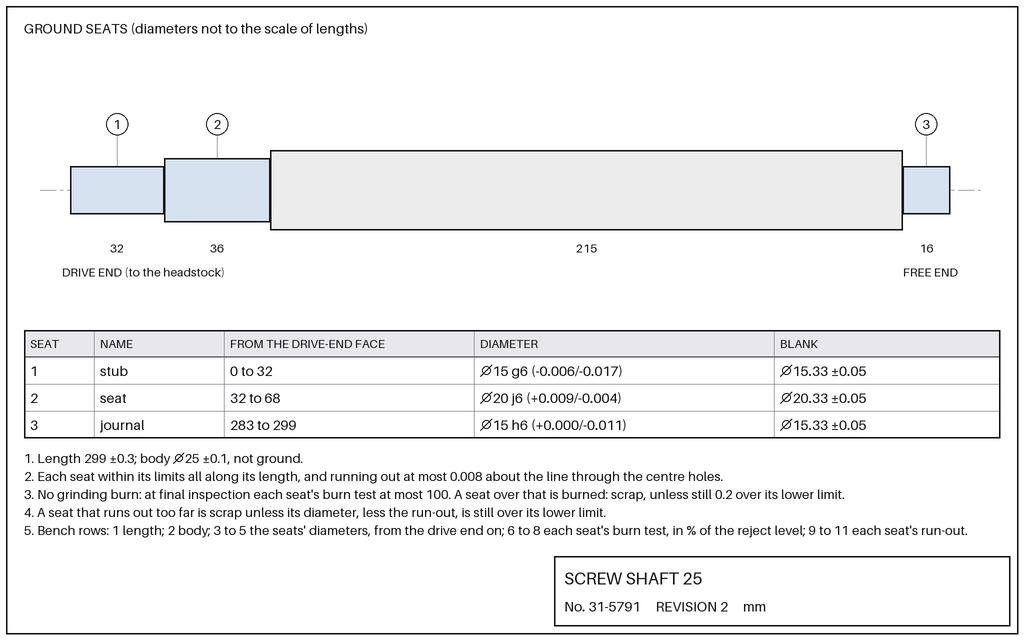

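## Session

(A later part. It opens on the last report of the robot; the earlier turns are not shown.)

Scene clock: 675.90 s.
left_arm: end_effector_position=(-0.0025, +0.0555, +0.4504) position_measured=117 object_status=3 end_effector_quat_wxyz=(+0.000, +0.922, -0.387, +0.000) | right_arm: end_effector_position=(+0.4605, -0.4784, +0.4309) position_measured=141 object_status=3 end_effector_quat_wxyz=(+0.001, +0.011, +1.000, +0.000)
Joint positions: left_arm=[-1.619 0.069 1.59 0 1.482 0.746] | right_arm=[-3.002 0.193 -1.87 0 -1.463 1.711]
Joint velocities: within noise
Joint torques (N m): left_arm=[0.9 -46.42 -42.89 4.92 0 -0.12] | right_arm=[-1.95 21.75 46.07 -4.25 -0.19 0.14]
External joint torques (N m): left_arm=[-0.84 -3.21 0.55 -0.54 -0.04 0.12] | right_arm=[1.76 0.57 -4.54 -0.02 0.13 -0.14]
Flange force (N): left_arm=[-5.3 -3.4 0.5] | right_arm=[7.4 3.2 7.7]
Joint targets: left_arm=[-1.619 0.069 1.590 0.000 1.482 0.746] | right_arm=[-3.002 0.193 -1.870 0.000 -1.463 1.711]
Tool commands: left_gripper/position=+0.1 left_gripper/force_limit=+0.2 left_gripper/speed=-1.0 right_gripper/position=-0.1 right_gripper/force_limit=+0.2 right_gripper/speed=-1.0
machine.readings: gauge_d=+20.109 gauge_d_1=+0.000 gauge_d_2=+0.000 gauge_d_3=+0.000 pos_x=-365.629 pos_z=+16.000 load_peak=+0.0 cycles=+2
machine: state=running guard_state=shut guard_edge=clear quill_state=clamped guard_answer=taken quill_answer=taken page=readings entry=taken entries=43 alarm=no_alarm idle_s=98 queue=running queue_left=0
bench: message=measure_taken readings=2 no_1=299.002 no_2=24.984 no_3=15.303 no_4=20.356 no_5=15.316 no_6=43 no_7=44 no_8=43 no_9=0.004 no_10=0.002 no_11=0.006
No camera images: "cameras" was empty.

execute_actions:
  actions:
    - {"steps":450,"until":{"machine":{"state":["!=","running"]}}}
  cameras: []

execute_actions:
  actions:
    - {"steps":450,"until":{"machine":{"state":["!=","running"]}}}
  cameras: []

execute_actions:
  actions:
    - {"steps":450,"until":{"machine":{"state":["!=","running"]}}}
  cameras: []

execute_actions:
  actions:
    - {"steps":450,"until":{"machine":{"state":["!=","running"]}}}
  cameras: []

execute_actions:
  actions:
    - {"steps":450,"until":{"machine":{"state":["!=","running"]}}}
  cameras: []

execute_actions:
  actions:
    - {"steps":450,"until":{"machine":{"state":["!=","running"]}}}
  cameras: []

execute_actions:
  actions:
    - {"steps":450,"until":{"machine":{"state":["!=","running"]}}}
  cameras: []

execute_actions:
  actions:
    - {"steps":450,"until":{"machine":{"state":["!=","running"]}}}
  cameras: []

execute_actions:
  actions:
    - {"steps":450,"until":{"machine":{"state":["!=","running"]}}}
  cameras: []

execute_actions:
  actions:
    - {"steps":450,"until":{"machine":{"state":["!=","running"]}}}
  cameras: []

execute_actions:
  actions:
    - {"steps":450,"until":{"machine":{"state":["!=","running"]}}}
  cameras: []

execute_actions:
  actions:
    - {"steps":450,"until":{"machine":{"state":["!=","running"]}}}
  cameras: []

execute_actions:
  actions:
    - {"steps":450,"until":{"machine":{"state":["!=","running"]}}}
  cameras: []

execute_actions:
  actions:
    - {"steps":450,"until":{"machine":{"state":["!=","running"]}}}
  cameras: []

Scene clock: 691.83 s.
left_arm: end_effector_position=(-0.0025, +0.0555, +0.4504) position_measured=117 object_status=3 end_effector_quat_wxyz=(+0.000, +0.922, -0.387, +0.000) | right_arm: end_effector_position=(+0.4605, -0.4784, +0.4309) position_measured=141 object_status=3 end_effector_quat_wxyz=(+0.001, +0.011, +1.000, +0.000)
Joint positions: left_arm=[-1.619 0.069 1.59 0 1.482 0.746] | right_arm=[-3.002 0.193 -1.87 0 -1.463 1.711]
Joint velocities: within noise
Joint torques (N m): left_arm=[0.75 -46.71 -42.84 4.91 0.04 -0.08] | right_arm=[-2.28 21.21 46.01 -4.3 -0.21 0.16]
External joint torques (N m): left_arm=[-0.85 -2.88 0.47 -0.53 -0.08 0.08] | right_arm=[2.28 0.63 -4.5 0.04 0.16 -0.16]
Flange force (N): left_arm=[-4.9 -2.9 0.5] | right_arm=[7.6 4.4 7.6]
Joint targets: left_arm=[-1.619 0.069 1.590 0.000 1.482 0.746] | right_arm=[-3.002 0.193 -1.870 0.000 -1.463 1.711]
Tool commands: left_gripper/position=+0.1 left_gripper/force_limit=+0.2 left_gripper/speed=-1.0 right_gripper/position=-0.1 right_gripper/force_limit=+0.2 right_gripper/speed=-1.0
machine.readings: gauge_d=+20.109 gauge_d_1=+0.000 gauge_d_2=+0.000 gauge_d_3=+0.000 pos_x=-365.788 pos_z=+16.000 load_peak=+0.0 cycles=+2
machine: state=running guard_state=shut guard_edge=clear quill_state=clamped guard_answer=taken quill_answer=taken page=readings entry=taken entries=43 alarm=no_alarm idle_s=113 queue=running queue_left=0
bench: message=measure_taken readings=2 no_1=299.002 no_2=24.984 no_3=15.303 no_4=20.356 no_5=15.316 no_6=43 no_7=44 no_8=43 no_9=0.004 no_10=0.002 no_11=0.006
No camera images: "cameras" was empty.

Scene clock: 707.03 s.
left_arm: end_effector_position=(-0.0025, +0.0555, +0.4504) position_measured=117 object_status=3 end_effector_quat_wxyz=(+0.000, +0.922, -0.387, +0.000) | right_arm: end_effector_position=(+0.4605, -0.4784, +0.4309) position_measured=141 object_status=3 end_effector_quat_wxyz=(+0.001, +0.011, +1.000, +0.000)
Joint positions: left_arm=[-1.619 0.069 1.59 0 1.482 0.746] | right_arm=[-3.002 0.193 -1.87 0 -1.463 1.711]
Joint velocities: within noise
Joint torques (N m): left_arm=[0.57 -46.59 -42.97 4.9 0.02 -0.1] | right_arm=[-2.04 21.14 46.24 -4.24 -0.17 0.16]
External joint torques (N m): left_arm=[-0.63 -3.02 0.59 -0.52 -0.07 0.1] | right_arm=[1.98 1.15 -4.56 -0.04 0.12 -0.16]
Flange force (N): left_arm=[-4.9 -3.5 0.7] | right_arm=[8.5 3.6 7.6]
Joint targets: left_arm=[-1.619 0.069 1.590 0.000 1.482 0.746] | right_arm=[-3.002 0.193 -1.870 0.000 -1.463 1.711]
Tool commands: left_gripper/position=+0.1 left_gripper/force_limit=+0.2 left_gripper/speed=-1.0 right_gripper/position=-0.1 right_gripper/force_limit=+0.2 right_gripper/speed=-1.0
machine.readings: gauge_d=+20.109 gauge_d_1=+0.000 gauge_d_2=+0.000 gauge_d_3=+0.000 pos_x=-365.924 pos_z=+16.000 load_peak=+6.3 cycles=+2
machine: state=running guard_state=shut guard_edge=clear quill_state=clamped guard_answer=taken quill_answer=taken page=readings entry=taken entries=43 alarm=no_alarm idle_s=129 queue=running queue_left=0
bench: message=measure_taken readings=2 no_1=299.002 no_2=24.984 no_3=15.303 no_4=20.356 no_5=15.316 no_6=43 no_7=44 no_8=43 no_9=0.004 no_10=0.002 no_11=0.006
No camera images: "cameras" was empty.

Scene clock: 722.23 s.
left_arm: end_effector_position=(-0.0025, +0.0555, +0.4504) position_measured=117 object_status=3 end_effector_quat_wxyz=(+0.000, +0.922, -0.387, +0.000) | right_arm: end_effector_position=(+0.4605, -0.4784, +0.4309) position_measured=141 object_status=3 end_effector_quat_wxyz=(+0.001, +0.011, +1.000, +0.000)
Joint positions: left_arm=[-1.619 0.069 1.59 0 1.482 0.746] | right_arm=[-3.002 0.193 -1.87 0 -1.463 1.711]
Joint velocities: within noise
Joint torques (N m): left_arm=[0.99 -46.62 -42.94 4.89 0.06 -0.12] | right_arm=[-2.49 21.68 46.34 -4.26 -0.14 0.13]
External joint torques (N m): left_arm=[-1.15 -2.95 0.58 -0.51 -0.11 0.12] | right_arm=[2.46 0.2 -4.86 0 0.08 -0.13]
Flange force (N): left_arm=[-5.4 -2.8 0.7] | right_arm=[7.5 4.9 8.2]
Joint targets: left_arm=[-1.619 0.069 1.590 0.000 1.482 0.746] | right_arm=[-3.002 0.193 -1.870 0.000 -1.463 1.711]
Tool commands: left_gripper/position=+0.1 left_gripper/force_limit=+0.2 left_gripper/speed=-1.0 right_gripper/position=-0.1 right_gripper/force_limit=+0.2 right_gripper/speed=-1.0
machine.readings: gauge_d=+20.109 gauge_d_1=+0.000 gauge_d_2=+0.000 gauge_d_3=+0.000 pos_x=-365.954 pos_z=+16.000 load_peak=+6.3 cycles=+2
machine: state=running guard_state=shut guard_edge=clear quill_state=clamped guard_answer=taken quill_answer=taken page=readings entry=taken entries=43 alarm=no_alarm idle_s=144 queue=running queue_left=0
bench: message=measure_taken readings=2 no_1=299.002 no_2=24.984 no_3=15.303 no_4=20.356 no_5=15.316 no_6=43 no_7=44 no_8=43 no_9=0.004 no_10=0.002 no_11=0.006
No camera images: "cameras" was empty.

Scene clock: 737.43 s.
left_arm: end_effector_position=(-0.0025, +0.0555, +0.4504) position_measured=117 object_status=3 end_effector_quat_wxyz=(+0.000, +0.922, -0.387, +0.000) | right_arm: end_effector_position=(+0.4605, -0.4784, +0.4309) position_measured=141 object_status=3 end_effector_quat_wxyz=(+0.001, +0.011, +1.000, +0.000)
Joint positions: left_arm=[-1.619 0.069 1.59 0 1.482 0.746] | right_arm=[-3.002 0.193 -1.87 0 -1.463 1.711]
Joint velocities: within noise
Joint torques (N m): left_arm=[0.74 -46.74 -42.9 4.93 0 -0.09] | right_arm=[-1.98 21.17 45.91 -4.24 -0.17 0.14]
External joint torques (N m): left_arm=[-0.75 -2.87 0.54 -0.55 -0.05 0.09] | right_arm=[1.9 0.7 -4.45 -0.02 0.11 -0.14]
Flange force (N): left_arm=[-4.8 -3.1 0.6] | right_arm=[7.6 3.5 7.4]
Joint targets: left_arm=[-1.619 0.069 1.590 0.000 1.482 0.746] | right_arm=[-3.002 0.193 -1.870 0.000 -1.463 1.711]
Tool commands: left_gripper/position=+0.1 left_gripper/force_limit=+0.2 left_gripper/speed=-1.0 right_gripper/position=-0.1 right_gripper/force_limit=+0.2 right_gripper/speed=-1.0
machine.readings: gauge_d=+20.109 gauge_d_1=+0.000 gauge_d_2=+0.000 gauge_d_3=+0.000 pos_x=-365.980 pos_z=+16.000 load_peak=+6.3 cycles=+2
machine: state=running guard_state=shut guard_edge=clear quill_state=clamped guard_answer=taken quill_answer=taken page=readings entry=taken entries=43 alarm=no_alarm idle_s=159 queue=running queue_left=0
bench: message=measure_taken readings=2 no_1=299.002 no_2=24.984 no_3=15.303 no_4=20.356 no_5=15.316 no_6=43 no_7=44 no_8=43 no_9=0.004 no_10=0.002 no_11=0.006
No camera images: "cameras" was empty.

Scene clock: 752.63 s.
left_arm: end_effector_position=(-0.0025, +0.0555, +0.4504) position_measured=117 object_status=3 end_effector_quat_wxyz=(+0.000, +0.922, -0.387, +0.000) | right_arm: end_effector_position=(+0.4605, -0.4784, +0.4309) position_measured=141 object_status=3 end_effector_quat_wxyz=(+0.001, +0.011, +1.000, +0.000)
Joint positions: left_arm=[-1.619 0.069 1.59 0 1.482 0.746] | right_arm=[-3.002 0.193 -1.87 0 -1.463 1.711]
Joint velocities: within noise
Joint torques (N m): left_arm=[0.85 -46.36 -42.86 4.91 0 -0.09] | right_arm=[-2.25 21.12 46.22 -4.23 -0.19 0.13]
External joint torques (N m): left_arm=[-0.96 -3.21 0.51 -0.54 -0.04 0.09] | right_arm=[2.26 0.62 -4.75 -0.02 0.14 -0.13]
Flange force (N): left_arm=[-5.4 -3.2 0.4] | right_arm=[8.0 4.4 8.0]
Joint targets: left_arm=[-1.619 0.069 1.590 0.000 1.482 0.746] | right_arm=[-3.002 0.193 -1.870 0.000 -1.463 1.711]
Tool commands: left_gripper/position=+0.1 left_gripper/force_limit=+0.2 left_gripper/speed=-1.0 right_gripper/position=-0.1 right_gripper/force_limit=+0.2 right_gripper/speed=-1.0
machine.readings: gauge_d=+20.109 gauge_d_1=+0.000 gauge_d_2=+0.000 gauge_d_3=+0.000 pos_x=-360.579 pos_z=+50.000 load_peak=+6.3 cycles=+2
machine: state=running guard_state=shut guard_edge=clear quill_state=clamped guard_answer=taken quill_answer=taken page=readings entry=taken entries=43 alarm=no_alarm idle_s=174 queue=running queue_left=0
bench: message=measure_taken readings=2 no_1=299.002 no_2=24.984 no_3=15.303 no_4=20.356 no_5=15.316 no_6=43 no_7=44 no_8=43 no_9=0.004 no_10=0.002 no_11=0.006
No camera images: "cameras" was empty.

Scene clock: 767.83 s.
left_arm: end_effector_position=(-0.0025, +0.0555, +0.4504) position_measured=117 object_status=3 end_effector_quat_wxyz=(+0.000, +0.922, -0.387, +0.000) | right_arm: end_effector_position=(+0.4605, -0.4784, +0.4309) position_measured=141 object_status=3 end_effector_quat_wxyz=(+0.001, +0.011, +1.000, +0.000)
Joint positions: left_arm=[-1.619 0.069 1.59 0 1.482 0.746] | right_arm=[-3.002 0.193 -1.87 0 -1.463 1.711]
Joint velocities: within noise
Joint torques (N m): left_arm=[0.92 -46.63 -42.87 4.91 0.06 -0.11] | right_arm=[-2.11 20.98 46.2 -4.21 -0.16 0.21]
External joint torques (N m): left_arm=[-0.97 -2.99 0.49 -0.53 -0.1 0.11] | right_arm=[2.05 0.94 -4.73 -0.05 0.11 -0.21]
Flange force (N): left_arm=[-5.2 -3.0 0.6] | right_arm=[8.4 3.7 7.9]
Joint targets: left_arm=[-1.619 0.069 1.590 0.000 1.482 0.746] | right_arm=[-3.002 0.193 -1.870 0.000 -1.463 1.711]
Tool commands: left_gripper/position=+0.1 left_gripper/force_limit=+0.2 left_gripper/speed=-1.0 right_gripper/position=-0.1 right_gripper/force_limit=+0.2 right_gripper/speed=-1.0
machine.readings: gauge_d=+20.109 gauge_d_1=+0.000 gauge_d_2=+0.000 gauge_d_3=+0.000 pos_x=-360.731 pos_z=+50.000 load_peak=+6.3 cycles=+2
machine: state=running guard_state=shut guard_edge=clear quill_state=clamped guard_answer=taken quill_answer=taken page=readings entry=taken entries=43 alarm=no_alarm idle_s=189 queue=running queue_left=0
bench: message=measure_taken readings=2 no_1=299.002 no_2=24.984 no_3=15.303 no_4=20.356 no_5=15.316 no_6=43 no_7=44 no_8=43 no_9=0.004 no_10=0.002 no_11=0.006
No camera images: "cameras" was empty.

Scene clock: 783.03 s.
left_arm: end_effector_position=(-0.0025, +0.0555, +0.4504) position_measured=117 object_status=3 end_effector_quat_wxyz=(+0.000, +0.922, -0.387, +0.000) | right_arm: end_effector_position=(+0.4605, -0.4784, +0.4309) position_measured=141 object_status=3 end_effector_quat_wxyz=(+0.001, +0.011, +1.000, +0.000)
Joint positions: left_arm=[-1.619 0.069 1.59 0 1.482 0.746] | right_arm=[-3.002 0.193 -1.87 0 -1.463 1.711]
Joint velocities: within noise
Joint torques (N m): left_arm=[0.49 -46.57 -42.91 4.9 0.03 -0.11] | right_arm=[-1.96 21.57 46.22 -4.23 -0.19 0.15]
External joint torques (N m): left_arm=[-0.56 -3.03 0.55 -0.52 -0.07 0.11] | right_arm=[1.92 0.33 -4.72 -0.03 0.14 -0.15]
Flange force (N): left_arm=[-4.8 -3.5 0.6] | right_arm=[7.3 3.6 8.0]
Joint targets: left_arm=[-1.619 0.069 1.590 0.000 1.482 0.746] | right_arm=[-3.002 0.193 -1.870 0.000 -1.463 1.711]
Tool commands: left_gripper/position=+0.1 left_gripper/force_limit=+0.2 left_gripper/speed=-1.0 right_gripper/position=-0.1 right_gripper/force_limit=+0.2 right_gripper/speed=-1.0
machine.readings: gauge_d=+20.109 gauge_d_1=+0.000 gauge_d_2=+0.000 gauge_d_3=+0.000 pos_x=-360.882 pos_z=+50.000 load_peak=+6.3 cycles=+2
machine: state=running guard_state=shut guard_edge=clear quill_state=clamped guard_answer=taken quill_answer=taken page=readings entry=taken entries=43 alarm=no_alarm idle_s=204 queue=running queue_left=0
bench: message=measure_taken readings=2 no_1=299.002 no_2=24.984 no_3=15.303 no_4=20.356 no_5=15.316 no_6=43 no_7=44 no_8=43 no_9=0.004 no_10=0.002 no_11=0.006
No camera images: "cameras" was empty.

Scene clock: 798.23 s.
left_arm: end_effector_position=(-0.0025, +0.0555, +0.4504) position_measured=117 object_status=3 end_effector_quat_wxyz=(+0.000, +0.922, -0.387, +0.000) | right_arm: end_effector_position=(+0.4605, -0.4784, +0.4309) position_measured=141 object_status=3 end_effector_quat_wxyz=(+0.001, +0.011, +1.000, +0.000)
Joint positions: left_arm=[-1.619 0.069 1.59 0 1.482 0.746] | right_arm=[-3.002 0.193 -1.87 0 -1.463 1.711]
Joint velocities: within noise
Joint torques (N m): left_arm=[1.16 -46.34 -42.78 4.91 0.02 -0.11] | right_arm=[-2.45 20.95 46.35 -4.2 -0.18 0.11]
External joint torques (N m): left_arm=[-1.25 -3.28 0.37 -0.53 -0.06 0.11] | right_arm=[2.4 0.87 -4.86 -0.06 0.13 -0.11]
Flange force (N): left_arm=[-5.7 -2.8 0.3] | right_arm=[8.6 4.7 8.1]
Joint targets: left_arm=[-1.619 0.069 1.590 0.000 1.482 0.746] | right_arm=[-3.002 0.193 -1.870 0.000 -1.463 1.711]
Tool commands: left_gripper/position=+0.1 left_gripper/force_limit=+0.2 left_gripper/speed=-1.0 right_gripper/position=-0.1 right_gripper/force_limit=+0.2 right_gripper/speed=-1.0
machine.readings: gauge_d=+20.109 gauge_d_1=+0.000 gauge_d_2=+0.000 gauge_d_3=+0.000 pos_x=-360.931 pos_z=+50.000 load_peak=+9.5 cycles=+2
machine: state=running guard_state=shut guard_edge=clear quill_state=clamped guard_answer=taken quill_answer=taken page=readings entry=taken entries=43 alarm=no_alarm idle_s=219 queue=running queue_left=0
bench: message=measure_taken readings=2 no_1=299.002 no_2=24.984 no_3=15.303 no_4=20.356 no_5=15.316 no_6=43 no_7=44 no_8=43 no_9=0.004 no_10=0.002 no_11=0.006
No camera images: "cameras" was empty.

Scene clock: 813.43 s.
left_arm: end_effector_position=(-0.0025, +0.0555, +0.4504) position_measured=117 object_status=3 end_effector_quat_wxyz=(+0.000, +0.922, -0.387, +0.000) | right_arm: end_effector_position=(+0.4605, -0.4784, +0.4309) position_measured=141 object_status=3 end_effector_quat_wxyz=(+0.001, +0.011, +1.000, +0.000)
Joint positions: left_arm=[-1.619 0.069 1.59 0 1.482 0.746] | right_arm=[-3.002 0.193 -1.87 0 -1.463 1.711]
Joint velocities: within noise
Joint torques (N m): left_arm=[0.65 -46.45 -42.89 4.9 0 -0.08] | right_arm=[-1.65 21.2 46.04 -4.22 -0.21 0.07]
External joint torques (N m): left_arm=[-0.79 -3.13 0.52 -0.53 -0.04 0.08] | right_arm=[1.67 0.43 -4.58 -0.04 0.16 -0.07]
Flange force (N): left_arm=[-5.1 -3.3 0.5] | right_arm=[7.2 3.2 7.8]
Joint targets: left_arm=[-1.619 0.069 1.590 0.000 1.482 0.746] | right_arm=[-3.002 0.193 -1.870 0.000 -1.463 1.711]
Tool commands: left_gripper/position=+0.1 left_gripper/force_limit=+0.2 left_gripper/speed=-1.0 right_gripper/position=-0.1 right_gripper/force_limit=+0.2 right_gripper/speed=-1.0
machine.readings: gauge_d=+20.109 gauge_d_1=+0.000 gauge_d_2=+0.000 gauge_d_3=+0.000 pos_x=-360.962 pos_z=+50.000 load_peak=+9.5 cycles=+2
machine: state=running guard_state=shut guard_edge=clear quill_state=clamped guard_answer=taken quill_answer=taken page=readings entry=taken entries=43 alarm=no_alarm idle_s=234 queue=running queue_left=0
bench: message=measure_taken readings=2 no_1=299.002 no_2=24.984 no_3=15.303 no_4=20.356 no_5=15.316 no_6=43 no_7=44 no_8=43 no_9=0.004 no_10=0.002 no_11=0.006
No camera images: "cameras" was empty.

Scene clock: 828.63 s.
left_arm: end_effector_position=(-0.0025, +0.0555, +0.4504) position_measured=117 object_status=3 end_effector_quat_wxyz=(+0.000, +0.922, -0.387, +0.000) | right_arm: end_effector_position=(+0.4605, -0.4784, +0.4309) position_measured=141 object_status=3 end_effector_quat_wxyz=(+0.001, +0.011, +1.000, +0.000)
Joint positions: left_arm=[-1.619 0.069 1.59 0 1.482 0.746] | right_arm=[-3.002 0.193 -1.87 0 -1.463 1.711]
Joint velocities: within noise
Joint torques (N m): left_arm=[0.73 -46.52 -42.85 4.91 -0.02 -0.06] | right_arm=[-2.15 21.06 46.2 -4.23 -0.17 0.11]
External joint torques (N m): left_arm=[-0.8 -3.11 0.45 -0.53 -0.03 0.06] | right_arm=[2.09 0.98 -4.64 -0.03 0.12 -0.11]
Flange force (N): left_arm=[-5.1 -3.2 0.3] | right_arm=[8.4 4.0 7.7]
Joint targets: left_arm=[-1.619 0.069 1.590 0.000 1.482 0.746] | right_arm=[-3.002 0.193 -1.870 0.000 -1.463 1.711]
Tool commands: left_gripper/position=+0.1 left_gripper/force_limit=+0.2 left_gripper/speed=-1.0 right_gripper/position=-0.1 right_gripper/force_limit=+0.2 right_gripper/speed=-1.0
machine.readings: gauge_d=+20.109 gauge_d_1=+0.000 gauge_d_2=+0.000 gauge_d_3=+0.000 pos_x=-365.509 pos_z=+291.000 load_peak=+9.5 cycles=+2
machine: state=running guard_state=shut guard_edge=clear quill_state=clamped guard_answer=taken quill_answer=taken page=readings entry=taken entries=43 alarm=no_alarm idle_s=249 queue=running queue_left=0
bench: message=measure_taken readings=2 no_1=299.002 no_2=24.984 no_3=15.303 no_4=20.356 no_5=15.316 no_6=43 no_7=44 no_8=43 no_9=0.004 no_10=0.002 no_11=0.006
No camera images: "cameras" was empty.

Scene clock: 843.83 s.
left_arm: end_effector_position=(-0.0025, +0.0555, +0.4504) position_measured=117 object_status=3 end_effector_quat_wxyz=(+0.000, +0.922, -0.387, +0.000) | right_arm: end_effector_position=(+0.4605, -0.4784, +0.4309) position_measured=141 object_status=3 end_effector_quat_wxyz=(+0.001, +0.011, +1.000, +0.000)
Joint positions: left_arm=[-1.619 0.069 1.59 0 1.482 0.746] | right_arm=[-3.002 0.193 -1.87 0 -1.463 1.711]
Joint velocities: within noise
Joint torques (N m): left_arm=[0.84 -46.72 -42.88 4.88 0.02 -0.11] | right_arm=[-1.86 21.48 46.1 -4.23 -0.19 0.08]
External joint torques (N m): left_arm=[-0.8 -2.93 0.5 -0.49 -0.06 0.11] | right_arm=[1.78 0.62 -4.59 -0.04 0.13 -0.08]
Flange force (N): left_arm=[-4.9 -3.1 0.5] | right_arm=[7.6 3.4 7.7]
Joint targets: left_arm=[-1.619 0.069 1.590 0.000 1.482 0.746] | right_arm=[-3.002 0.193 -1.870 0.000 -1.463 1.711]
Tool commands: left_gripper/position=+0.1 left_gripper/force_limit=+0.2 left_gripper/speed=-1.0 right_gripper/position=-0.1 right_gripper/force_limit=+0.2 right_gripper/speed=-1.0
machine.readings: gauge_d=+20.109 gauge_d_1=+0.000 gauge_d_2=+0.000 gauge_d_3=+0.000 pos_x=-365.661 pos_z=+291.000 load_peak=+9.5 cycles=+2
machine: state=running guard_state=shut guard_edge=clear quill_state=clamped guard_answer=taken quill_answer=taken page=readings entry=taken entries=43 alarm=no_alarm idle_s=264 queue=running queue_left=0
bench: message=measure_taken readings=2 no_1=299.002 no_2=24.984 no_3=15.303 no_4=20.356 no_5=15.316 no_6=43 no_7=44 no_8=43 no_9=0.004 no_10=0.002 no_11=0.006
No camera images: "cameras" was empty.

Scene clock: 859.03 s.
left_arm: end_effector_position=(-0.0025, +0.0555, +0.4504) position_measured=117 object_status=3 end_effector_quat_wxyz=(+0.000, +0.922, -0.387, +0.000) | right_arm: end_effector_position=(+0.4605, -0.4784, +0.4309) position_measured=141 object_status=3 end_effector_quat_wxyz=(+0.001, +0.011, +1.000, +0.000)
Joint positions: left_arm=[-1.619 0.069 1.59 0 1.482 0.746] | right_arm=[-3.002 0.193 -1.87 0 -1.463 1.711]
Joint velocities: within noise
Joint torques (N m): left_arm=[0.57 -46.48 -42.89 4.9 0.08 -0.12] | right_arm=[-2.41 21.27 45.99 -4.21 -0.15 0.1]
External joint torques (N m): left_arm=[-0.53 -3.15 0.54 -0.52 -0.12 0.12] | right_arm=[2.41 0.34 -4.47 -0.04 0.11 -0.09]
Flange force (N): left_arm=[-4.8 -3.7 0.7] | right_arm=[7.2 4.8 7.5]
Joint targets: left_arm=[-1.619 0.069 1.590 0.000 1.482 0.746] | right_arm=[-3.002 0.193 -1.870 0.000 -1.463 1.711]
Tool commands: left_gripper/position=+0.1 left_gripper/force_limit=+0.2 left_gripper/speed=-1.0 right_gripper/position=-0.1 right_gripper/force_limit=+0.2 right_gripper/speed=-1.0
machine.readings: gauge_d=+20.109 gauge_d_1=+0.000 gauge_d_2=+0.000 gauge_d_3=+0.000 pos_x=-365.813 pos_z=+291.000 load_peak=+9.5 cycles=+2
machine: state=running guard_state=shut guard_edge=clear quill_state=clamped guard_answer=taken quill_answer=taken page=readings entry=taken entries=43 alarm=no_alarm idle_s=279 queue=running queue_left=0
bench: message=measure_taken readings=2 no_1=299.002 no_2=24.984 no_3=15.303 no_4=20.356 no_5=15.316 no_6=43 no_7=44 no_8=43 no_9=0.004 no_10=0.002 no_11=0.006
No camera images: "cameras" was empty.

Scene clock: 874.23 s.
left_arm: end_effector_position=(-0.0025, +0.0555, +0.4504) position_measured=117 object_status=3 end_effector_quat_wxyz=(+0.000, +0.922, -0.387, +0.000) | right_arm: end_effector_position=(+0.4605, -0.4784, +0.4309) position_measured=141 object_status=3 end_effector_quat_wxyz=(+0.001, +0.011, +1.000, +0.000)
Joint positions: left_arm=[-1.619 0.069 1.59 0 1.482 0.746] | right_arm=[-3.002 0.193 -1.87 0 -1.463 1.711]
Joint velocities: within noise
Joint torques (N m): left_arm=[0.87 -46.57 -42.85 4.94 0.02 -0.1] | right_arm=[-2.34 21.3 46.2 -4.27 -0.26 0.12]
External joint torques (N m): left_arm=[-0.91 -3.03 0.5 -0.57 -0.06 0.1] | right_arm=[2.29 0.42 -4.79 0.02 0.21 -0.12]
Flange force (N): left_arm=[-5.1 -3.1 0.5] | right_arm=[7.7 4.5 8.2]
Joint targets: left_arm=[-1.619 0.069 1.590 0.000 1.482 0.746] | right_arm=[-3.002 0.193 -1.870 0.000 -1.463 1.711]
Tool commands: left_gripper/position=+0.1 left_gripper/force_limit=+0.2 left_gripper/speed=-1.0 right_gripper/position=-0.1 right_gripper/force_limit=+0.2 right_gripper/speed=-1.0
machine.readings: gauge_d=+20.109 gauge_d_1=+0.000 gauge_d_2=+0.000 gauge_d_3=+0.000 pos_x=-365.919 pos_z=+291.000 load_peak=+9.5 cycles=+2
machine: state=running guard_state=shut guard_edge=clear quill_state=clamped guard_answer=taken quill_answer=taken page=readings entry=taken entries=43 alarm=no_alarm idle_s=294 queue=running queue_left=0
bench: message=measure_taken readings=2 no_1=299.002 no_2=24.984 no_3=15.303 no_4=20.356 no_5=15.316 no_6=43 no_7=44 no_8=43 no_9=0.004 no_10=0.002 no_11=0.006
No camera images: "cameras" was empty.

Scene clock: 889.43 s.
left_arm: end_effector_position=(-0.0025, +0.0555, +0.4504) position_measured=117 object_status=3 end_effector_quat_wxyz=(+0.000, +0.922, -0.387, +0.000) | right_arm: end_effector_position=(+0.4605, -0.4784, +0.4309) position_measured=141 object_status=3 end_effector_quat_wxyz=(+0.001, +0.011, +1.000, +0.000)
Joint positions: left_arm=[-1.619 0.069 1.59 0 1.482 0.746] | right_arm=[-3.002 0.193 -1.87 0 -1.463 1.711]
Joint velocities: within noise
Joint torques (N m): left_arm=[0.82 -46.6 -42.92 4.91 0.03 -0.1] | right_arm=[-2.16 21.17 45.98 -4.25 -0.22 0.15]
External joint torques (N m): left_arm=[-0.93 -2.99 0.55 -0.53 -0.07 0.1] | right_arm=[2.13 0.66 -4.64 0.01 0.16 -0.15]
Flange force (N): left_arm=[-5.2 -3.1 0.6] | right_arm=[7.8 4.0 7.9]
Joint targets: left_arm=[-1.619 0.069 1.590 0.000 1.482 0.746] | right_arm=[-3.002 0.193 -1.870 0.000 -1.463 1.711]
Tool commands: left_gripper/position=+0.1 left_gripper/force_limit=+0.2 left_gripper/speed=-1.0 right_gripper/position=-0.1 right_gripper/force_limit=+0.2 right_gripper/speed=-1.0
machine.readings: gauge_d=+20.109 gauge_d_1=+0.000 gauge_d_2=+0.000 gauge_d_3=+0.000 pos_x=-365.949 pos_z=+291.000 load_peak=+9.5 cycles=+2
machine: state=running guard_state=shut guard_edge=clear quill_state=clamped guard_answer=taken quill_answer=taken page=readings entry=taken entries=43 alarm=no_alarm idle_s=309 queue=running queue_left=0
bench: message=measure_taken readings=2 no_1=299.002 no_2=24.984 no_3=15.303 no_4=20.356 no_5=15.316 no_6=43 no_7=44 no_8=43 no_9=0.004 no_10=0.002 no_11=0.006
No camera images: "cameras" was empty.

execute_actions:
  actions:
    - {"steps":450,"until":{"machine":{"state":["!=","running"]}}}
  cameras: []

execute_actions:
  actions:
    - {"steps":450,"until":{"machine":{"state":["!=","running"]}}}
  cameras: []

wait:
  seconds: 10
  cameras: []

wait:
  seconds: 10
  cameras: []

wait:
  seconds: 10
  cameras: []

wait:
  seconds: 10
  cameras: []

Scene clock: 904.83 s.
left_arm: end_effector_position=(-0.0025, +0.0555, +0.4504) position_measured=117 object_status=3 end_effector_quat_wxyz=(+0.000, +0.922, -0.387, +0.000) | right_arm: end_effector_position=(+0.4605, -0.4784, +0.4309) position_measured=141 object_status=3 end_effector_quat_wxyz=(+0.001, +0.011, +1.000, +0.000)
Joint positions: left_arm=[-1.619 0.069 1.59 0 1.482 0.746] | right_arm=[-3.002 0.193 -1.87 0 -1.463 1.711]
Joint velocities: within noise
Joint torques (N m): left_arm=[0.73 -46.35 -42.85 4.9 0.03 -0.11] | right_arm=[-1.7 21.5 46.3 -4.29 -0.15 0.08]
External joint torques (N m): left_arm=[-0.9 -3.22 0.5 -0.52 -0.07 0.12] | right_arm=[1.72 0.21 -4.89 0.05 0.09 -0.08]
Flange force (N): left_arm=[-5.3 -3.3 0.5] | right_arm=[7.3 3.3 8.2]
Joint targets: left_arm=[-1.619 0.069 1.590 0.000 1.482 0.746] | right_arm=[-3.002 0.193 -1.870 0.000 -1.463 1.711]
Tool commands: left_gripper/position=+0.1 left_gripper/force_limit=+0.2 left_gripper/speed=-1.0 right_gripper/position=-0.1 right_gripper/force_limit=+0.2 right_gripper/speed=-1.0
machine.readings: gauge_d=+20.109 gauge_d_1=+0.000 gauge_d_2=+0.000 gauge_d_3=+0.000 pos_x=-161.085 pos_z=+291.000 load_peak=+9.5 cycles=+2
machine: state=running guard_state=shut guard_edge=clear quill_state=clamped guard_answer=taken quill_answer=taken page=readings entry=taken entries=43 alarm=no_alarm idle_s=324 queue=running queue_left=0
bench: message=measure_taken readings=2 no_1=299.002 no_2=24.984 no_3=15.303 no_4=20.356 no_5=15.316 no_6=43 no_7=44 no_8=43 no_9=0.004 no_10=0.002 no_11=0.006
No camera images: "cameras" was empty.

Scene clock: 909.83 s.
left_arm: end_effector_position=(-0.0025, +0.0555, +0.4504) position_measured=117 object_status=3 end_effector_quat_wxyz=(+0.000, +0.922, -0.387, +0.000) | right_arm: end_effector_position=(+0.4605, -0.4784, +0.4309) position_measured=141 object_status=3 end_effector_quat_wxyz=(+0.001, +0.011, +1.000, +0.000)
Joint positions: left_arm=[-1.619 0.069 1.59 0 1.482 0.746] | right_arm=[-3.002 0.193 -1.87 0 -1.463 1.711]
Joint velocities: within noise
Joint torques (N m): left_arm=[0.74 -46.75 -42.73 4.94 0.04 -0.09] | right_arm=[-2.15 21.21 46.15 -4.2 -0.18 0.04]
External joint torques (N m): left_arm=[-0.78 -2.86 0.36 -0.56 -0.08 0.09] | right_arm=[2.18 0.6 -4.58 -0.06 0.13 -0.04]
Flange force (N): left_arm=[-4.6 -2.8 0.3] | right_arm=[7.7 4.4 7.7]
Joint targets: left_arm=[-1.619 0.069 1.590 0.000 1.482 0.746] | right_arm=[-3.002 0.193 -1.870 0.000 -1.463 1.711]
Tool commands: left_gripper/position=+0.1 left_gripper/force_limit=+0.2 left_gripper/speed=-1.0 right_gripper/position=-0.1 right_gripper/force_limit=+0.2 right_gripper/speed=-1.0
machine.readings: gauge_d=+20.109 gauge_d_1=+0.000 gauge_d_2=+0.000 gauge_d_3=+0.000 pos_x=+0.000 pos_z=+0.000 load_peak=+9.5 cycles=+3
machine: state=done guard_state=shut guard_edge=clear quill_state=clamped guard_answer=taken quill_answer=taken page=readings entry=taken entries=43 alarm=no_alarm idle_s=0 queue=done queue_left=0
bench: message=measure_taken readings=2 no_1=299.002 no_2=24.984 no_3=15.303 no_4=20.356 no_5=15.316 no_6=43 no_7=44 no_8=43 no_9=0.004 no_10=0.002 no_11=0.006
No camera images: "cameras" was empty.

Scene clock: 919.83 s.
left_arm: end_effector_position=(-0.0025, +0.0555, +0.4504) position_measured=117 object_status=3 end_effector_quat_wxyz=(+0.000, +0.922, -0.387, +0.000) | right_arm: end_effector_position=(+0.4605, -0.4784, +0.4309) position_measured=141 object_status=3 end_effector_quat_wxyz=(+0.001, +0.011, +1.000, +0.000)
Joint positions: left_arm=[-1.619 0.069 1.59 0 1.482 0.746] | right_arm=[-3.002 0.193 -1.87 0 -1.463 1.711]
Joint velocities: within noise
Joint torques (N m): left_arm=[0.81 -46.36 -42.87 4.91 0.02 -0.07] | right_arm=[-1.9 21.3 46.17 -4.17 -0.18 0.15]
External joint torques (N m): left_arm=[-0.83 -3.25 0.53 -0.54 -0.06 0.07] | right_arm=[1.95 0.16 -4.82 -0.07 0.13 -0.15]
Flange force (N): left_arm=[-5.4 -3.4 0.5] | right_arm=[7.2 3.7 8.2]
Joint targets: left_arm=[-1.619 0.069 1.590 0.000 1.482 0.746] | right_arm=[-3.002 0.193 -1.870 0.000 -1.463 1.711]
Tool commands: left_gripper/position=+0.1 left_gripper/force_limit=+0.2 left_gripper/speed=-1.0 right_gripper/position=-0.1 right_gripper/force_limit=+0.2 right_gripper/speed=-1.0
machine.readings: gauge_d=+20.109 gauge_d_1=+0.000 gauge_d_2=+0.000 gauge_d_3=+0.000 pos_x=+0.000 pos_z=+0.000 load_peak=+9.5 cycles=+3
machine: state=done guard_state=shut guard_edge=clear quill_state=clamped guard_answer=taken quill_answer=taken page=readings entry=taken entries=43 alarm=no_alarm idle_s=10 queue=done queue_left=0
bench: message=measure_taken readings=2 no_1=299.002 no_2=24.984 no_3=15.303 no_4=20.356 no_5=15.316 no_6=43 no_7=44 no_8=43 no_9=0.004 no_10=0.002 no_11=0.006
wait: 10.00 s
No camera images: "cameras" was empty.

Scene clock: 929.83 s.
left_arm: end_effector_position=(-0.0025, +0.0555, +0.4504) position_measured=117 object_status=3 end_effector_quat_wxyz=(+0.000, +0.922, -0.387, +0.000) | right_arm: end_effector_position=(+0.4605, -0.4784, +0.4309) position_measured=141 object_status=3 end_effector_quat_wxyz=(+0.001, +0.011, +1.000, +0.000)
Joint positions: left_arm=[-1.619 0.069 1.59 0 1.482 0.746] | right_arm=[-3.002 0.193 -1.87 0 -1.463 1.711]
Joint velocities: within noise
Joint torques (N m): left_arm=[0.78 -46.35 -42.9 4.89 0.06 -0.1] | right_arm=[-2.1 21.21 46.42 -4.15 -0.13 0.14]
External joint torques (N m): left_arm=[-0.81 -3.28 0.53 -0.51 -0.1 0.1] | right_arm=[2.07 0.61 -4.9 -0.11 0.08 -0.14]
Flange force (N): left_arm=[-5.3 -3.5 0.6] | right_arm=[8.1 3.9 8.2]
Joint targets: left_arm=[-1.619 0.069 1.590 0.000 1.482 0.746] | right_arm=[-3.002 0.193 -1.870 0.000 -1.463 1.711]
Tool commands: left_gripper/position=+0.1 left_gripper/force_limit=+0.2 left_gripper/speed=-1.0 right_gripper/position=-0.1 right_gripper/force_limit=+0.2 right_gripper/speed=-1.0
machine.readings: gauge_d=+20.109 gauge_d_1=+0.000 gauge_d_2=+0.000 gauge_d_3=+0.000 pos_x=+0.000 pos_z=+0.000 load_peak=+9.5 cycles=+3
machine: state=done guard_state=shut guard_edge=clear quill_state=clamped guard_answer=taken quill_answer=taken page=readings entry=taken entries=43 alarm=no_alarm idle_s=20 queue=done queue_left=0
bench: message=measure_taken readings=2 no_1=299.002 no_2=24.984 no_3=15.303 no_4=20.356 no_5=15.316 no_6=43 no_7=44 no_8=43 no_9=0.004 no_10=0.002 no_11=0.006
wait: 10.00 s
No camera images: "cameras" was empty.

Scene clock: 939.83 s.
left_arm: end_effector_position=(-0.0025, +0.0555, +0.4504) position_measured=117 object_status=3 end_effector_quat_wxyz=(+0.000, +0.922, -0.387, +0.000) | right_arm: end_effector_position=(+0.4605, -0.4784, +0.4309) position_measured=141 object_status=3 end_effector_quat_wxyz=(+0.001, +0.011, +1.000, +0.000)
Joint positions: left_arm=[-1.619 0.069 1.59 0 1.482 0.746] | right_arm=[-3.002 0.193 -1.87 0 -1.463 1.711]
Joint velocities: within noise
Joint torques (N m): left_arm=[1.05 -46.62 -42.97 4.92 0 -0.1] | right_arm=[-2.55 20.63 46.14 -4.22 -0.18 0.1]
External joint torques (N m): left_arm=[-1.13 -2.99 0.59 -0.54 -0.05 0.1] | right_arm=[2.59 1.2 -4.63 -0.04 0.13 -0.1]
Flange force (N): left_arm=[-5.5 -2.9 0.6] | right_arm=[8.9 5.1 7.7]
Joint targets: left_arm=[-1.619 0.069 1.590 0.000 1.482 0.746] | right_arm=[-3.002 0.193 -1.870 0.000 -1.463 1.711]
Tool commands: left_gripper/position=+0.1 left_gripper/force_limit=+0.2 left_gripper/speed=-1.0 right_gripper/position=-0.1 right_gripper/force_limit=+0.2 right_gripper/speed=-1.0
machine.readings: gauge_d=+20.109 gauge_d_1=+0.000 gauge_d_2=+0.000 gauge_d_3=+0.000 pos_x=+0.000 pos_z=+0.000 load_peak=+9.5 cycles=+3
machine: state=done guard_state=shut guard_edge=clear quill_state=clamped guard_answer=taken quill_answer=taken page=readings entry=taken entries=43 alarm=no_alarm idle_s=30 queue=done queue_left=0
bench: message=measure_taken readings=2 no_1=299.002 no_2=24.984 no_3=15.303 no_4=20.356 no_5=15.316 no_6=43 no_7=44 no_8=43 no_9=0.004 no_10=0.002 no_11=0.006
wait: 10.00 s
No camera images: "cameras" was empty.

Scene clock: 949.83 s.
left_arm: end_effector_position=(-0.0025, +0.0555, +0.4504) position_measured=117 object_status=3 end_effector_quat_wxyz=(+0.000, +0.922, -0.387, +0.000) | right_arm: end_effector_position=(+0.4605, -0.4784, +0.4309) position_measured=141 object_status=3 end_effector_quat_wxyz=(+0.001, +0.011, +1.000, +0.000)
Joint positions: left_arm=[-1.619 0.069 1.59 0 1.482 0.746] | right_arm=[-3.002 0.193 -1.87 0 -1.463 1.711]
Joint velocities: within noise
Joint torques (N m): left_arm=[1.01 -46.5 -42.78 4.89 0.03 -0.1] | right_arm=[-2.29 21.28 46.04 -4.28 -0.14 0.16]
External joint torques (N m): left_arm=[-1.04 -3.17 0.35 -0.5 -0.07 0.1] | right_arm=[2.2 0.74 -4.54 0.01 0.08 -0.16]
Flange force (N): left_arm=[-5.3 -2.9 0.3] | right_arm=[7.9 4.2 7.5]
Joint targets: left_arm=[-1.619 0.069 1.590 0.000 1.482 0.746] | right_arm=[-3.002 0.193 -1.870 0.000 -1.463 1.711]
Tool commands: left_gripper/position=+0.1 left_gripper/force_limit=+0.2 left_gripper/speed=-1.0 right_gripper/position=-0.1 right_gripper/force_limit=+0.2 right_gripper/speed=-1.0
machine.readings: gauge_d=+20.109 gauge_d_1=+0.000 gauge_d_2=+0.000 gauge_d_3=+0.000 pos_x=+0.000 pos_z=+0.000 load_peak=+9.5 cycles=+3
machine: state=done guard_state=shut guard_edge=clear quill_state=clamped guard_answer=taken quill_answer=taken page=readings entry=taken entries=43 alarm=no_alarm idle_s=40 queue=done queue_left=0
bench: message=measure_taken readings=2 no_1=299.002 no_2=24.984 no_3=15.303 no_4=20.356 no_5=15.316 no_6=43 no_7=44 no_8=43 no_9=0.004 no_10=0.002 no_11=0.006
wait: 10.00 s
No camera images: "cameras" was empty.

execute_actions:
  actions:
    - {"machine":[{"register":"gauge_at","value":1,"write":true},{"gauge":true},{"gauge":true}],"steps":450,"until":{"machine":{"queue":["!=","running"]}}}
  cameras: []

execute_actions:
  actions:
    - {"machine":[{"register":"gauge_at","value":2,"write":true},{"gauge":true},{"gauge":true}],"steps":450,"until":{"machine":{"queue":["!=","running"]}}}
  cameras: []

execute_actions:
  actions:
    - {"machine":[{"register":"gauge_at","value":3,"write":true},{"gauge":true},{"gauge":true}],"steps":450,"until":{"machine":{"queue":["!=","running"]}}}
  cameras: []

Scene clock: 960.10 s.
left_arm: end_effector_position=(-0.0025, +0.0555, +0.4504) position_measured=117 object_status=3 end_effector_quat_wxyz=(+0.000, +0.922, -0.387, +0.000) | right_arm: end_effector_position=(+0.4605, -0.4784, +0.4309) position_measured=141 object_status=3 end_effector_quat_wxyz=(+0.001, +0.011, +1.000, +0.000)
Joint positions: left_arm=[-1.619 0.069 1.59 0 1.482 0.746] | right_arm=[-3.002 0.193 -1.87 0 -1.463 1.711]
Joint velocities: within noise
Joint torques (N m): left_arm=[0.9 -46.73 -42.8 4.92 -0.02 -0.1] | right_arm=[-2.2 21.12 46.07 -4.23 -0.15 0.08]
External joint torques (N m): left_arm=[-0.94 -2.9 0.42 -0.54 -0.02 0.1] | right_arm=[2.2 0.71 -4.62 -0.02 0.09 -0.08]
Flange force (N): left_arm=[-4.9 -2.8 0.3] | right_arm=[8.0 4.3 7.7]
Joint targets: left_arm=[-1.619 0.069 1.590 0.000 1.482 0.746] | right_arm=[-3.002 0.193 -1.870 0.000 -1.463 1.711]
Tool commands: left_gripper/position=+0.1 left_gripper/force_limit=+0.2 left_gripper/speed=-1.0 right_gripper/position=-0.1 right_gripper/force_limit=+0.2 right_gripper/speed=-1.0
machine.readings: gauge_d=+15.012 gauge_d_1=+15.012 gauge_d_2=+0.000 gauge_d_3=+0.000 pos_x=+0.000 pos_z=+0.000 load_peak=+9.5 cycles=+3
machine: state=done guard_state=shut guard_edge=clear quill_state=clamped guard_answer=taken quill_answer=taken page=readings entry=taken entries=46 alarm=no_alarm idle_s=50 queue=done queue_left=0
bench: message=measure_taken readings=2 no_1=299.002 no_2=24.984 no_3=15.303 no_4=20.356 no_5=15.316 no_6=43 no_7=44 no_8=43 no_9=0.004 no_10=0.002 no_11=0.006
No camera images: "cameras" was empty.

Scene clock: 968.60 s.
left_arm: end_effector_position=(-0.0025, +0.0555, +0.4504) position_measured=117 object_status=3 end_effector_quat_wxyz=(+0.000, +0.922, -0.387, +0.000) | right_arm: end_effector_position=(+0.4605, -0.4784, +0.4309) position_measured=141 object_status=3 end_effector_quat_wxyz=(+0.001, +0.011, +1.000, +0.000)
Joint positions: left_arm=[-1.619 0.069 1.59 0 1.482 0.746] | right_arm=[-3.002 0.193 -1.87 0 -1.463 1.711]
Joint velocities: within noise
Joint torques (N m): left_arm=[0.69 -46.73 -43 4.91 0.02 -0.14] | right_arm=[-2.27 21.3 46.46 -4.22 -0.2 0.11]
External joint torques (N m): left_arm=[-0.68 -2.89 0.64 -0.53 -0.06 0.14] | right_arm=[2.29 0.1 -5.07 -0.03 0.15 -0.11]
Flange force (N): left_arm=[-4.8 -3.4 0.7] | right_arm=[7.5 4.5 8.7]
Joint targets: left_arm=[-1.619 0.069 1.590 0.000 1.482 0.746] | right_arm=[-3.002 0.193 -1.870 0.000 -1.463 1.711]
Tool commands: left_gripper/position=+0.1 left_gripper/force_limit=+0.2 left_gripper/speed=-1.0 right_gripper/position=-0.1 right_gripper/force_limit=+0.2 right_gripper/speed=-1.0
machine.readings: gauge_d=+20.024 gauge_d_1=+15.012 gauge_d_2=+20.024 gauge_d_3=+0.000 pos_x=+0.000 pos_z=+0.000 load_peak=+9.5 cycles=+3
machine: state=done guard_state=shut guard_edge=clear quill_state=clamped guard_answer=taken quill_answer=taken page=readings entry=taken entries=49 alarm=no_alarm idle_s=58 queue=done queue_left=0
bench: message=measure_taken readings=2 no_1=299.002 no_2=24.984 no_3=15.303 no_4=20.356 no_5=15.316 no_6=43 no_7=44 no_8=43 no_9=0.004 no_10=0.002 no_11=0.006
No camera images: "cameras" was empty.

Scene clock: 977.10 s.
left_arm: end_effector_position=(-0.0025, +0.0555, +0.4504) position_measured=117 object_status=3 end_effector_quat_wxyz=(+0.000, +0.922, -0.387, +0.000) | right_arm: end_effector_position=(+0.4605, -0.4784, +0.4309) position_measured=141 object_status=3 end_effector_quat_wxyz=(+0.001, +0.011, +1.000, +0.000)
Joint positions: left_arm=[-1.619 0.069 1.59 0 1.482 0.746] | right_arm=[-3.002 0.193 -1.87 0 -1.463 1.711]
Joint velocities: within noise
Joint torques (N m): left_arm=[0.93 -46.5 -42.91 4.93 0.04 -0.14] | right_arm=[-2.18 20.94 46.19 -4.26 -0.19 0.11]
External joint torques (N m): left_arm=[-1.03 -3.09 0.56 -0.56 -0.09 0.14] | right_arm=[2.24 0.52 -4.85 0.02 0.14 -0.11]
Flange force (N): left_arm=[-5.4 -3.1 0.6] | right_arm=[7.9 4.4 8.2]
Joint targets: left_arm=[-1.619 0.069 1.590 0.000 1.482 0.746] | right_arm=[-3.002 0.193 -1.870 0.000 -1.463 1.711]
Tool commands: left_gripper/position=+0.1 left_gripper/force_limit=+0.2 left_gripper/speed=-1.0 right_gripper/position=-0.1 right_gripper/force_limit=+0.2 right_gripper/speed=-1.0
machine.readings: gauge_d=+15.018 gauge_d_1=+15.012 gauge_d_2=+20.024 gauge_d_3=+15.018 pos_x=+0.000 pos_z=+0.000 load_peak=+9.5 cycles=+3
machine: state=done guard_state=shut guard_edge=clear quill_state=clamped guard_answer=taken quill_answer=taken page=readings entry=taken entries=52 alarm=no_alarm idle_s=67 queue=done queue_left=0
bench: message=measure_taken readings=2 no_1=299.002 no_2=24.984 no_3=15.303 no_4=20.356 no_5=15.316 no_6=43 no_7=44 no_8=43 no_9=0.004 no_10=0.002 no_11=0.006
No camera images: "cameras" was empty.

execute_actions:
  actions:
    - {"machine":[{"register":"gauge_at","value":1,"write":true},{"gauge":true}],"steps":450,"until":{"machine":{"queue":["!=","running"]}}}
  cameras: []

execute_actions:
  actions:
    - {"machine":[{"register":"gauge_at","value":2,"write":true},{"gauge":true}],"steps":450,"until":{"machine":{"queue":["!=","running"]}}}
  cameras: []

execute_actions:
  actions:
    - {"machine":[{"register":"gauge_at","value":3,"write":true},{"gauge":true}],"steps":450,"until":{"machine":{"queue":["!=","running"]}}}
  cameras: []

execute_actions:
  actions:
    - {"machine":[{"gauge":true}],"steps":450,"until":{"machine":{"queue":["!=","running"]}}}
  cameras: []

execute_actions:
  actions:
    - {"machine":[{"register":"gauge_at","value":1,"write":true},{"gauge":true}],"steps":450,"until":{"machine":{"queue":["!=","running"]}}}
  cameras: []

execute_actions:
  actions:
    - {"machine":[{"register":"gauge_at","value":2,"write":true},{"gauge":true}],"steps":450,"until":{"machine":{"queue":["!=","running"]}}}
  cameras: []

Scene clock: 981.97 s.
left_arm: end_effector_position=(-0.0025, +0.0555, +0.4504) position_measured=117 object_status=3 end_effector_quat_wxyz=(+0.000, +0.922, -0.387, +0.000) | right_arm: end_effector_position=(+0.4605, -0.4784, +0.4309) position_measured=141 object_status=3 end_effector_quat_wxyz=(+0.001, +0.011, +1.000, +0.000)
Joint positions: left_arm=[-1.619 0.069 1.59 0 1.482 0.746] | right_arm=[-3.002 0.193 -1.87 0 -1.463 1.711]
Joint velocities: within noise
Joint torques (N m): left_arm=[0.98 -46.56 -42.88 4.89 0.04 -0.11] | right_arm=[-2.52 21.2 46.38 -4.17 -0.17 0.13]
External joint torques (N m): left_arm=[-1 -3.08 0.51 -0.5 -0.08 0.11] | right_arm=[2.5 0.6 -4.84 -0.09 0.11 -0.13]
Flange force (N): left_arm=[-5.3 -3.0 0.5] | right_arm=[8.1 4.9 8.1]
Joint targets: left_arm=[-1.619 0.069 1.590 0.000 1.482 0.746] | right_arm=[-3.002 0.193 -1.870 0.000 -1.463 1.711]
Tool commands: left_gripper/position=+0.1 left_gripper/force_limit=+0.2 left_gripper/speed=-1.0 right_gripper/position=-0.1 right_gripper/force_limit=+0.2 right_gripper/speed=-1.0
machine.readings: gauge_d=+15.010 gauge_d_1=+15.010 gauge_d_2=+20.024 gauge_d_3=+15.018 pos_x=+0.000 pos_z=+0.000 load_peak=+9.5 cycles=+3
machine: state=done guard_state=shut guard_edge=clear quill_state=clamped guard_answer=taken quill_answer=taken page=readings entry=taken entries=54 alarm=no_alarm idle_s=72 queue=done queue_left=0
bench: message=measure_taken readings=2 no_1=299.002 no_2=24.984 no_3=15.303 no_4=20.356 no_5=15.316 no_6=43 no_7=44 no_8=43 no_9=0.004 no_10=0.002 no_11=0.006
No camera images: "cameras" was empty.

Scene clock: 986.43 s.
left_arm: end_effector_position=(-0.0025, +0.0555, +0.4504) position_measured=117 object_status=3 end_effector_quat_wxyz=(+0.000, +0.922, -0.387, +0.000) | right_arm: end_effector_position=(+0.4605, -0.4784, +0.4309) position_measured=141 object_status=3 end_effector_quat_wxyz=(+0.001, +0.011, +1.000, +0.000)
Joint positions: left_arm=[-1.619 0.069 1.59 0 1.482 0.746] | right_arm=[-3.002 0.193 -1.87 0 -1.463 1.711]
Joint velocities: within noise
Joint torques (N m): left_arm=[1.1 -46.48 -42.89 4.94 0.01 -0.07] | right_arm=[-1.99 21.34 46.3 -4.26 -0.21 0.12]
External joint torques (N m): left_arm=[-1.24 -3.1 0.52 -0.57 -0.05 0.07] | right_arm=[1.91 0.44 -4.89 0.01 0.15 -0.12]
Flange force (N): left_arm=[-5.7 -2.8 0.5] | right_arm=[7.7 3.6 8.3]
Joint targets: left_arm=[-1.619 0.069 1.590 0.000 1.482 0.746] | right_arm=[-3.002 0.193 -1.870 0.000 -1.463 1.711]
Tool commands: left_gripper/position=+0.1 left_gripper/force_limit=+0.2 left_gripper/speed=-1.0 right_gripper/position=-0.1 right_gripper/force_limit=+0.2 right_gripper/speed=-1.0
machine.readings: gauge_d=+20.025 gauge_d_1=+15.010 gauge_d_2=+20.025 gauge_d_3=+15.018 pos_x=+0.000 pos_z=+0.000 load_peak=+9.5 cycles=+3
machine: state=done guard_state=shut guard_edge=clear quill_state=clamped guard_answer=taken quill_answer=taken page=readings entry=taken entries=56 alarm=no_alarm idle_s=76 queue=done queue_left=0
bench: message=measure_taken readings=2 no_1=299.002 no_2=24.984 no_3=15.303 no_4=20.356 no_5=15.316 no_6=43 no_7=44 no_8=43 no_9=0.004 no_10=0.002 no_11=0.006
No camera images: "cameras" was empty.

Scene clock: 990.90 s.
left_arm: end_effector_position=(-0.0025, +0.0555, +0.4504) position_measured=117 object_status=3 end_effector_quat_wxyz=(+0.000, +0.922, -0.387, +0.000) | right_arm: end_effector_position=(+0.4605, -0.4784, +0.4309) position_measured=141 object_status=3 end_effector_quat_wxyz=(+0.001, +0.011, +1.000, +0.000)
Joint positions: left_arm=[-1.619 0.069 1.59 0 1.482 0.746] | right_arm=[-3.002 0.193 -1.87 0 -1.463 1.711]
Joint velocities: within noise
Joint torques (N m): left_arm=[0.98 -46.76 -42.91 4.92 0 -0.08] | right_arm=[-1.8 21.33 46.17 -4.27 -0.14 0.13]
External joint torques (N m): left_arm=[-1.14 -2.84 0.52 -0.54 -0.04 0.08] | right_arm=[1.83 0.24 -4.65 0.01 0.1 -0.13]
Flange force (N): left_arm=[-5.2 -2.6 0.5] | right_arm=[7.1 3.4 7.8]
Joint targets: left_arm=[-1.619 0.069 1.590 0.000 1.482 0.746] | right_arm=[-3.002 0.193 -1.870 0.000 -1.463 1.711]
Tool commands: left_gripper/position=+0.1 left_gripper/force_limit=+0.2 left_gripper/speed=-1.0 right_gripper/position=-0.1 right_gripper/force_limit=+0.2 right_gripper/speed=-1.0
machine.readings: gauge_d=+15.017 gauge_d_1=+15.010 gauge_d_2=+20.025 gauge_d_3=+15.017 pos_x=+0.000 pos_z=+0.000 load_peak=+9.5 cycles=+3
machine: state=done guard_state=shut guard_edge=clear quill_state=clamped guard_answer=taken quill_answer=taken page=readings entry=taken entries=58 alarm=no_alarm idle_s=81 queue=done queue_left=0
bench: message=measure_taken readings=2 no_1=299.002 no_2=24.984 no_3=15.303 no_4=20.356 no_5=15.316 no_6=43 no_7=44 no_8=43 no_9=0.004 no_10=0.002 no_11=0.006
No camera images: "cameras" was empty.

Scene clock: 995.17 s.
left_arm: end_effector_position=(-0.0025, +0.0555, +0.4504) position_measured=117 object_status=3 end_effector_quat_wxyz=(+0.000, +0.922, -0.387, +0.000) | right_arm: end_effector_position=(+0.4605, -0.4784, +0.4309) position_measured=141 object_status=3 end_effector_quat_wxyz=(+0.001, +0.011, +1.000, +0.000)
Joint positions: left_arm=[-1.619 0.069 1.59 0 1.482 0.746] | right_arm=[-3.002 0.193 -1.87 0 -1.463 1.711]
Joint velocities: within noise
Joint torques (N m): left_arm=[0.89 -46.44 -42.87 4.9 0.03 -0.1] | right_arm=[-2.26 21.67 46.49 -4.25 -0.21 0.13]
External joint torques (N m): left_arm=[-0.76 -3.2 0.54 -0.51 -0.07 0.1] | right_arm=[2.2 0.32 -4.95 -0.02 0.16 -0.13]
Flange force (N): left_arm=[-5.2 -3.5 0.6] | right_arm=[7.7 4.2 8.4]
Joint targets: left_arm=[-1.619 0.069 1.590 0.000 1.482 0.746] | right_arm=[-3.002 0.193 -1.870 0.000 -1.463 1.711]
Tool commands: left_gripper/position=+0.1 left_gripper/force_limit=+0.2 left_gripper/speed=-1.0 right_gripper/position=-0.1 right_gripper/force_limit=+0.2 right_gripper/speed=-1.0
machine.readings: gauge_d=+15.017 gauge_d_1=+15.010 gauge_d_2=+20.025 gauge_d_3=+15.017 pos_x=+0.000 pos_z=+0.000 load_peak=+9.5 cycles=+3
machine: state=done guard_state=shut guard_edge=clear quill_state=clamped guard_answer=taken quill_answer=taken page=readings entry=taken entries=59 alarm=no_alarm idle_s=85 queue=done queue_left=0
bench: message=measure_taken readings=2 no_1=299.002 no_2=24.984 no_3=15.303 no_4=20.356 no_5=15.316 no_6=43 no_7=44 no_8=43 no_9=0.004 no_10=0.002 no_11=0.006
No camera images: "cameras" was empty.

Scene clock: 999.63 s.
left_arm: end_effector_position=(-0.0025, +0.0555, +0.4504) position_measured=117 object_status=3 end_effector_quat_wxyz=(+0.000, +0.922, -0.387, +0.000) | right_arm: end_effector_position=(+0.4605, -0.4784, +0.4309) position_measured=141 object_status=3 end_effector_quat_wxyz=(+0.001, +0.011, +1.000, +0.000)
Joint positions: left_arm=[-1.619 0.069 1.59 0 1.482 0.746] | right_arm=[-3.002 0.193 -1.87 0 -1.463 1.711]
Joint velocities: within noise
Joint torques (N m): left_arm=[0.81 -46.62 -42.81 4.92 0.03 -0.11] | right_arm=[-2.21 21.42 46.17 -4.24 -0.16 0.15]
External joint torques (N m): left_arm=[-0.93 -2.98 0.42 -0.54 -0.08 0.11] | right_arm=[2.21 0.4 -4.65 -0.02 0.11 -0.15]
Flange force (N): left_arm=[-5.0 -2.9 0.4] | right_arm=[7.5 4.2 7.8]
Joint targets: left_arm=[-1.619 0.069 1.590 0.000 1.482 0.746] | right_arm=[-3.002 0.193 -1.870 0.000 -1.463 1.711]
Tool commands: left_gripper/position=+0.1 left_gripper/force_limit=+0.2 left_gripper/speed=-1.0 right_gripper/position=-0.1 right_gripper/force_limit=+0.2 right_gripper/speed=-1.0
machine.readings: gauge_d=+15.010 gauge_d_1=+15.010 gauge_d_2=+20.025 gauge_d_3=+15.017 pos_x=+0.000 pos_z=+0.000 load_peak=+9.5 cycles=+3
machine: state=done guard_state=shut guard_edge=clear quill_state=clamped guard_answer=taken quill_answer=taken page=readings entry=taken entries=61 alarm=no_alarm idle_s=89 queue=done queue_left=0
bench: message=measure_taken readings=2 no_1=299.002 no_2=24.984 no_3=15.303 no_4=20.356 no_5=15.316 no_6=43 no_7=44 no_8=43 no_9=0.004 no_10=0.002 no_11=0.006
No camera images: "cameras" was empty.

Scene clock: 1004.10 s.
left_arm: end_effector_position=(-0.0025, +0.0555, +0.4504) position_measured=117 object_status=3 end_effector_quat_wxyz=(+0.000, +0.922, -0.387, +0.000) | right_arm: end_effector_position=(+0.4605, -0.4784, +0.4309) position_measured=141 object_status=3 end_effector_quat_wxyz=(+0.001, +0.011, +1.000, +0.000)
Joint positions: left_arm=[-1.619 0.069 1.59 0 1.482 0.746] | right_arm=[-3.002 0.193 -1.87 0 -1.463 1.711]
Joint velocities: within noise
Joint torques (N m): left_arm=[0.88 -46.38 -42.81 4.88 -0.01 -0.08] | right_arm=[-1.89 20.96 46.21 -4.22 -0.16 0.15]
External joint torques (N m): left_arm=[-1.05 -3.2 0.43 -0.51 -0.04 0.08] | right_arm=[1.92 0.63 -4.8 -0.03 0.11 -0.15]
Flange force (N): left_arm=[-5.4 -3.0 0.3] | right_arm=[7.9 3.6 8.1]
Joint targets: left_arm=[-1.619 0.069 1.590 0.000 1.482 0.746] | right_arm=[-3.002 0.193 -1.870 0.000 -1.463 1.711]
Tool commands: left_gripper/position=+0.1 left_gripper/force_limit=+0.2 left_gripper/speed=-1.0 right_gripper/position=-0.1 right_gripper/force_limit=+0.2 right_gripper/speed=-1.0
machine.readings: gauge_d=+20.024 gauge_d_1=+15.010 gauge_d_2=+20.024 gauge_d_3=+15.017 pos_x=+0.000 pos_z=+0.000 load_peak=+9.5 cycles=+3
machine: state=done guard_state=shut guard_edge=clear quill_state=clamped guard_answer=taken quill_answer=taken page=readings entry=taken entries=63 alarm=no_alarm idle_s=94 queue=done queue_left=0
bench: message=measure_taken readings=2 no_1=299.002 no_2=24.984 no_3=15.303 no_4=20.356 no_5=15.316 no_6=43 no_7=44 no_8=43 no_9=0.004 no_10=0.002 no_11=0.006
No camera images: "cameras" was empty.


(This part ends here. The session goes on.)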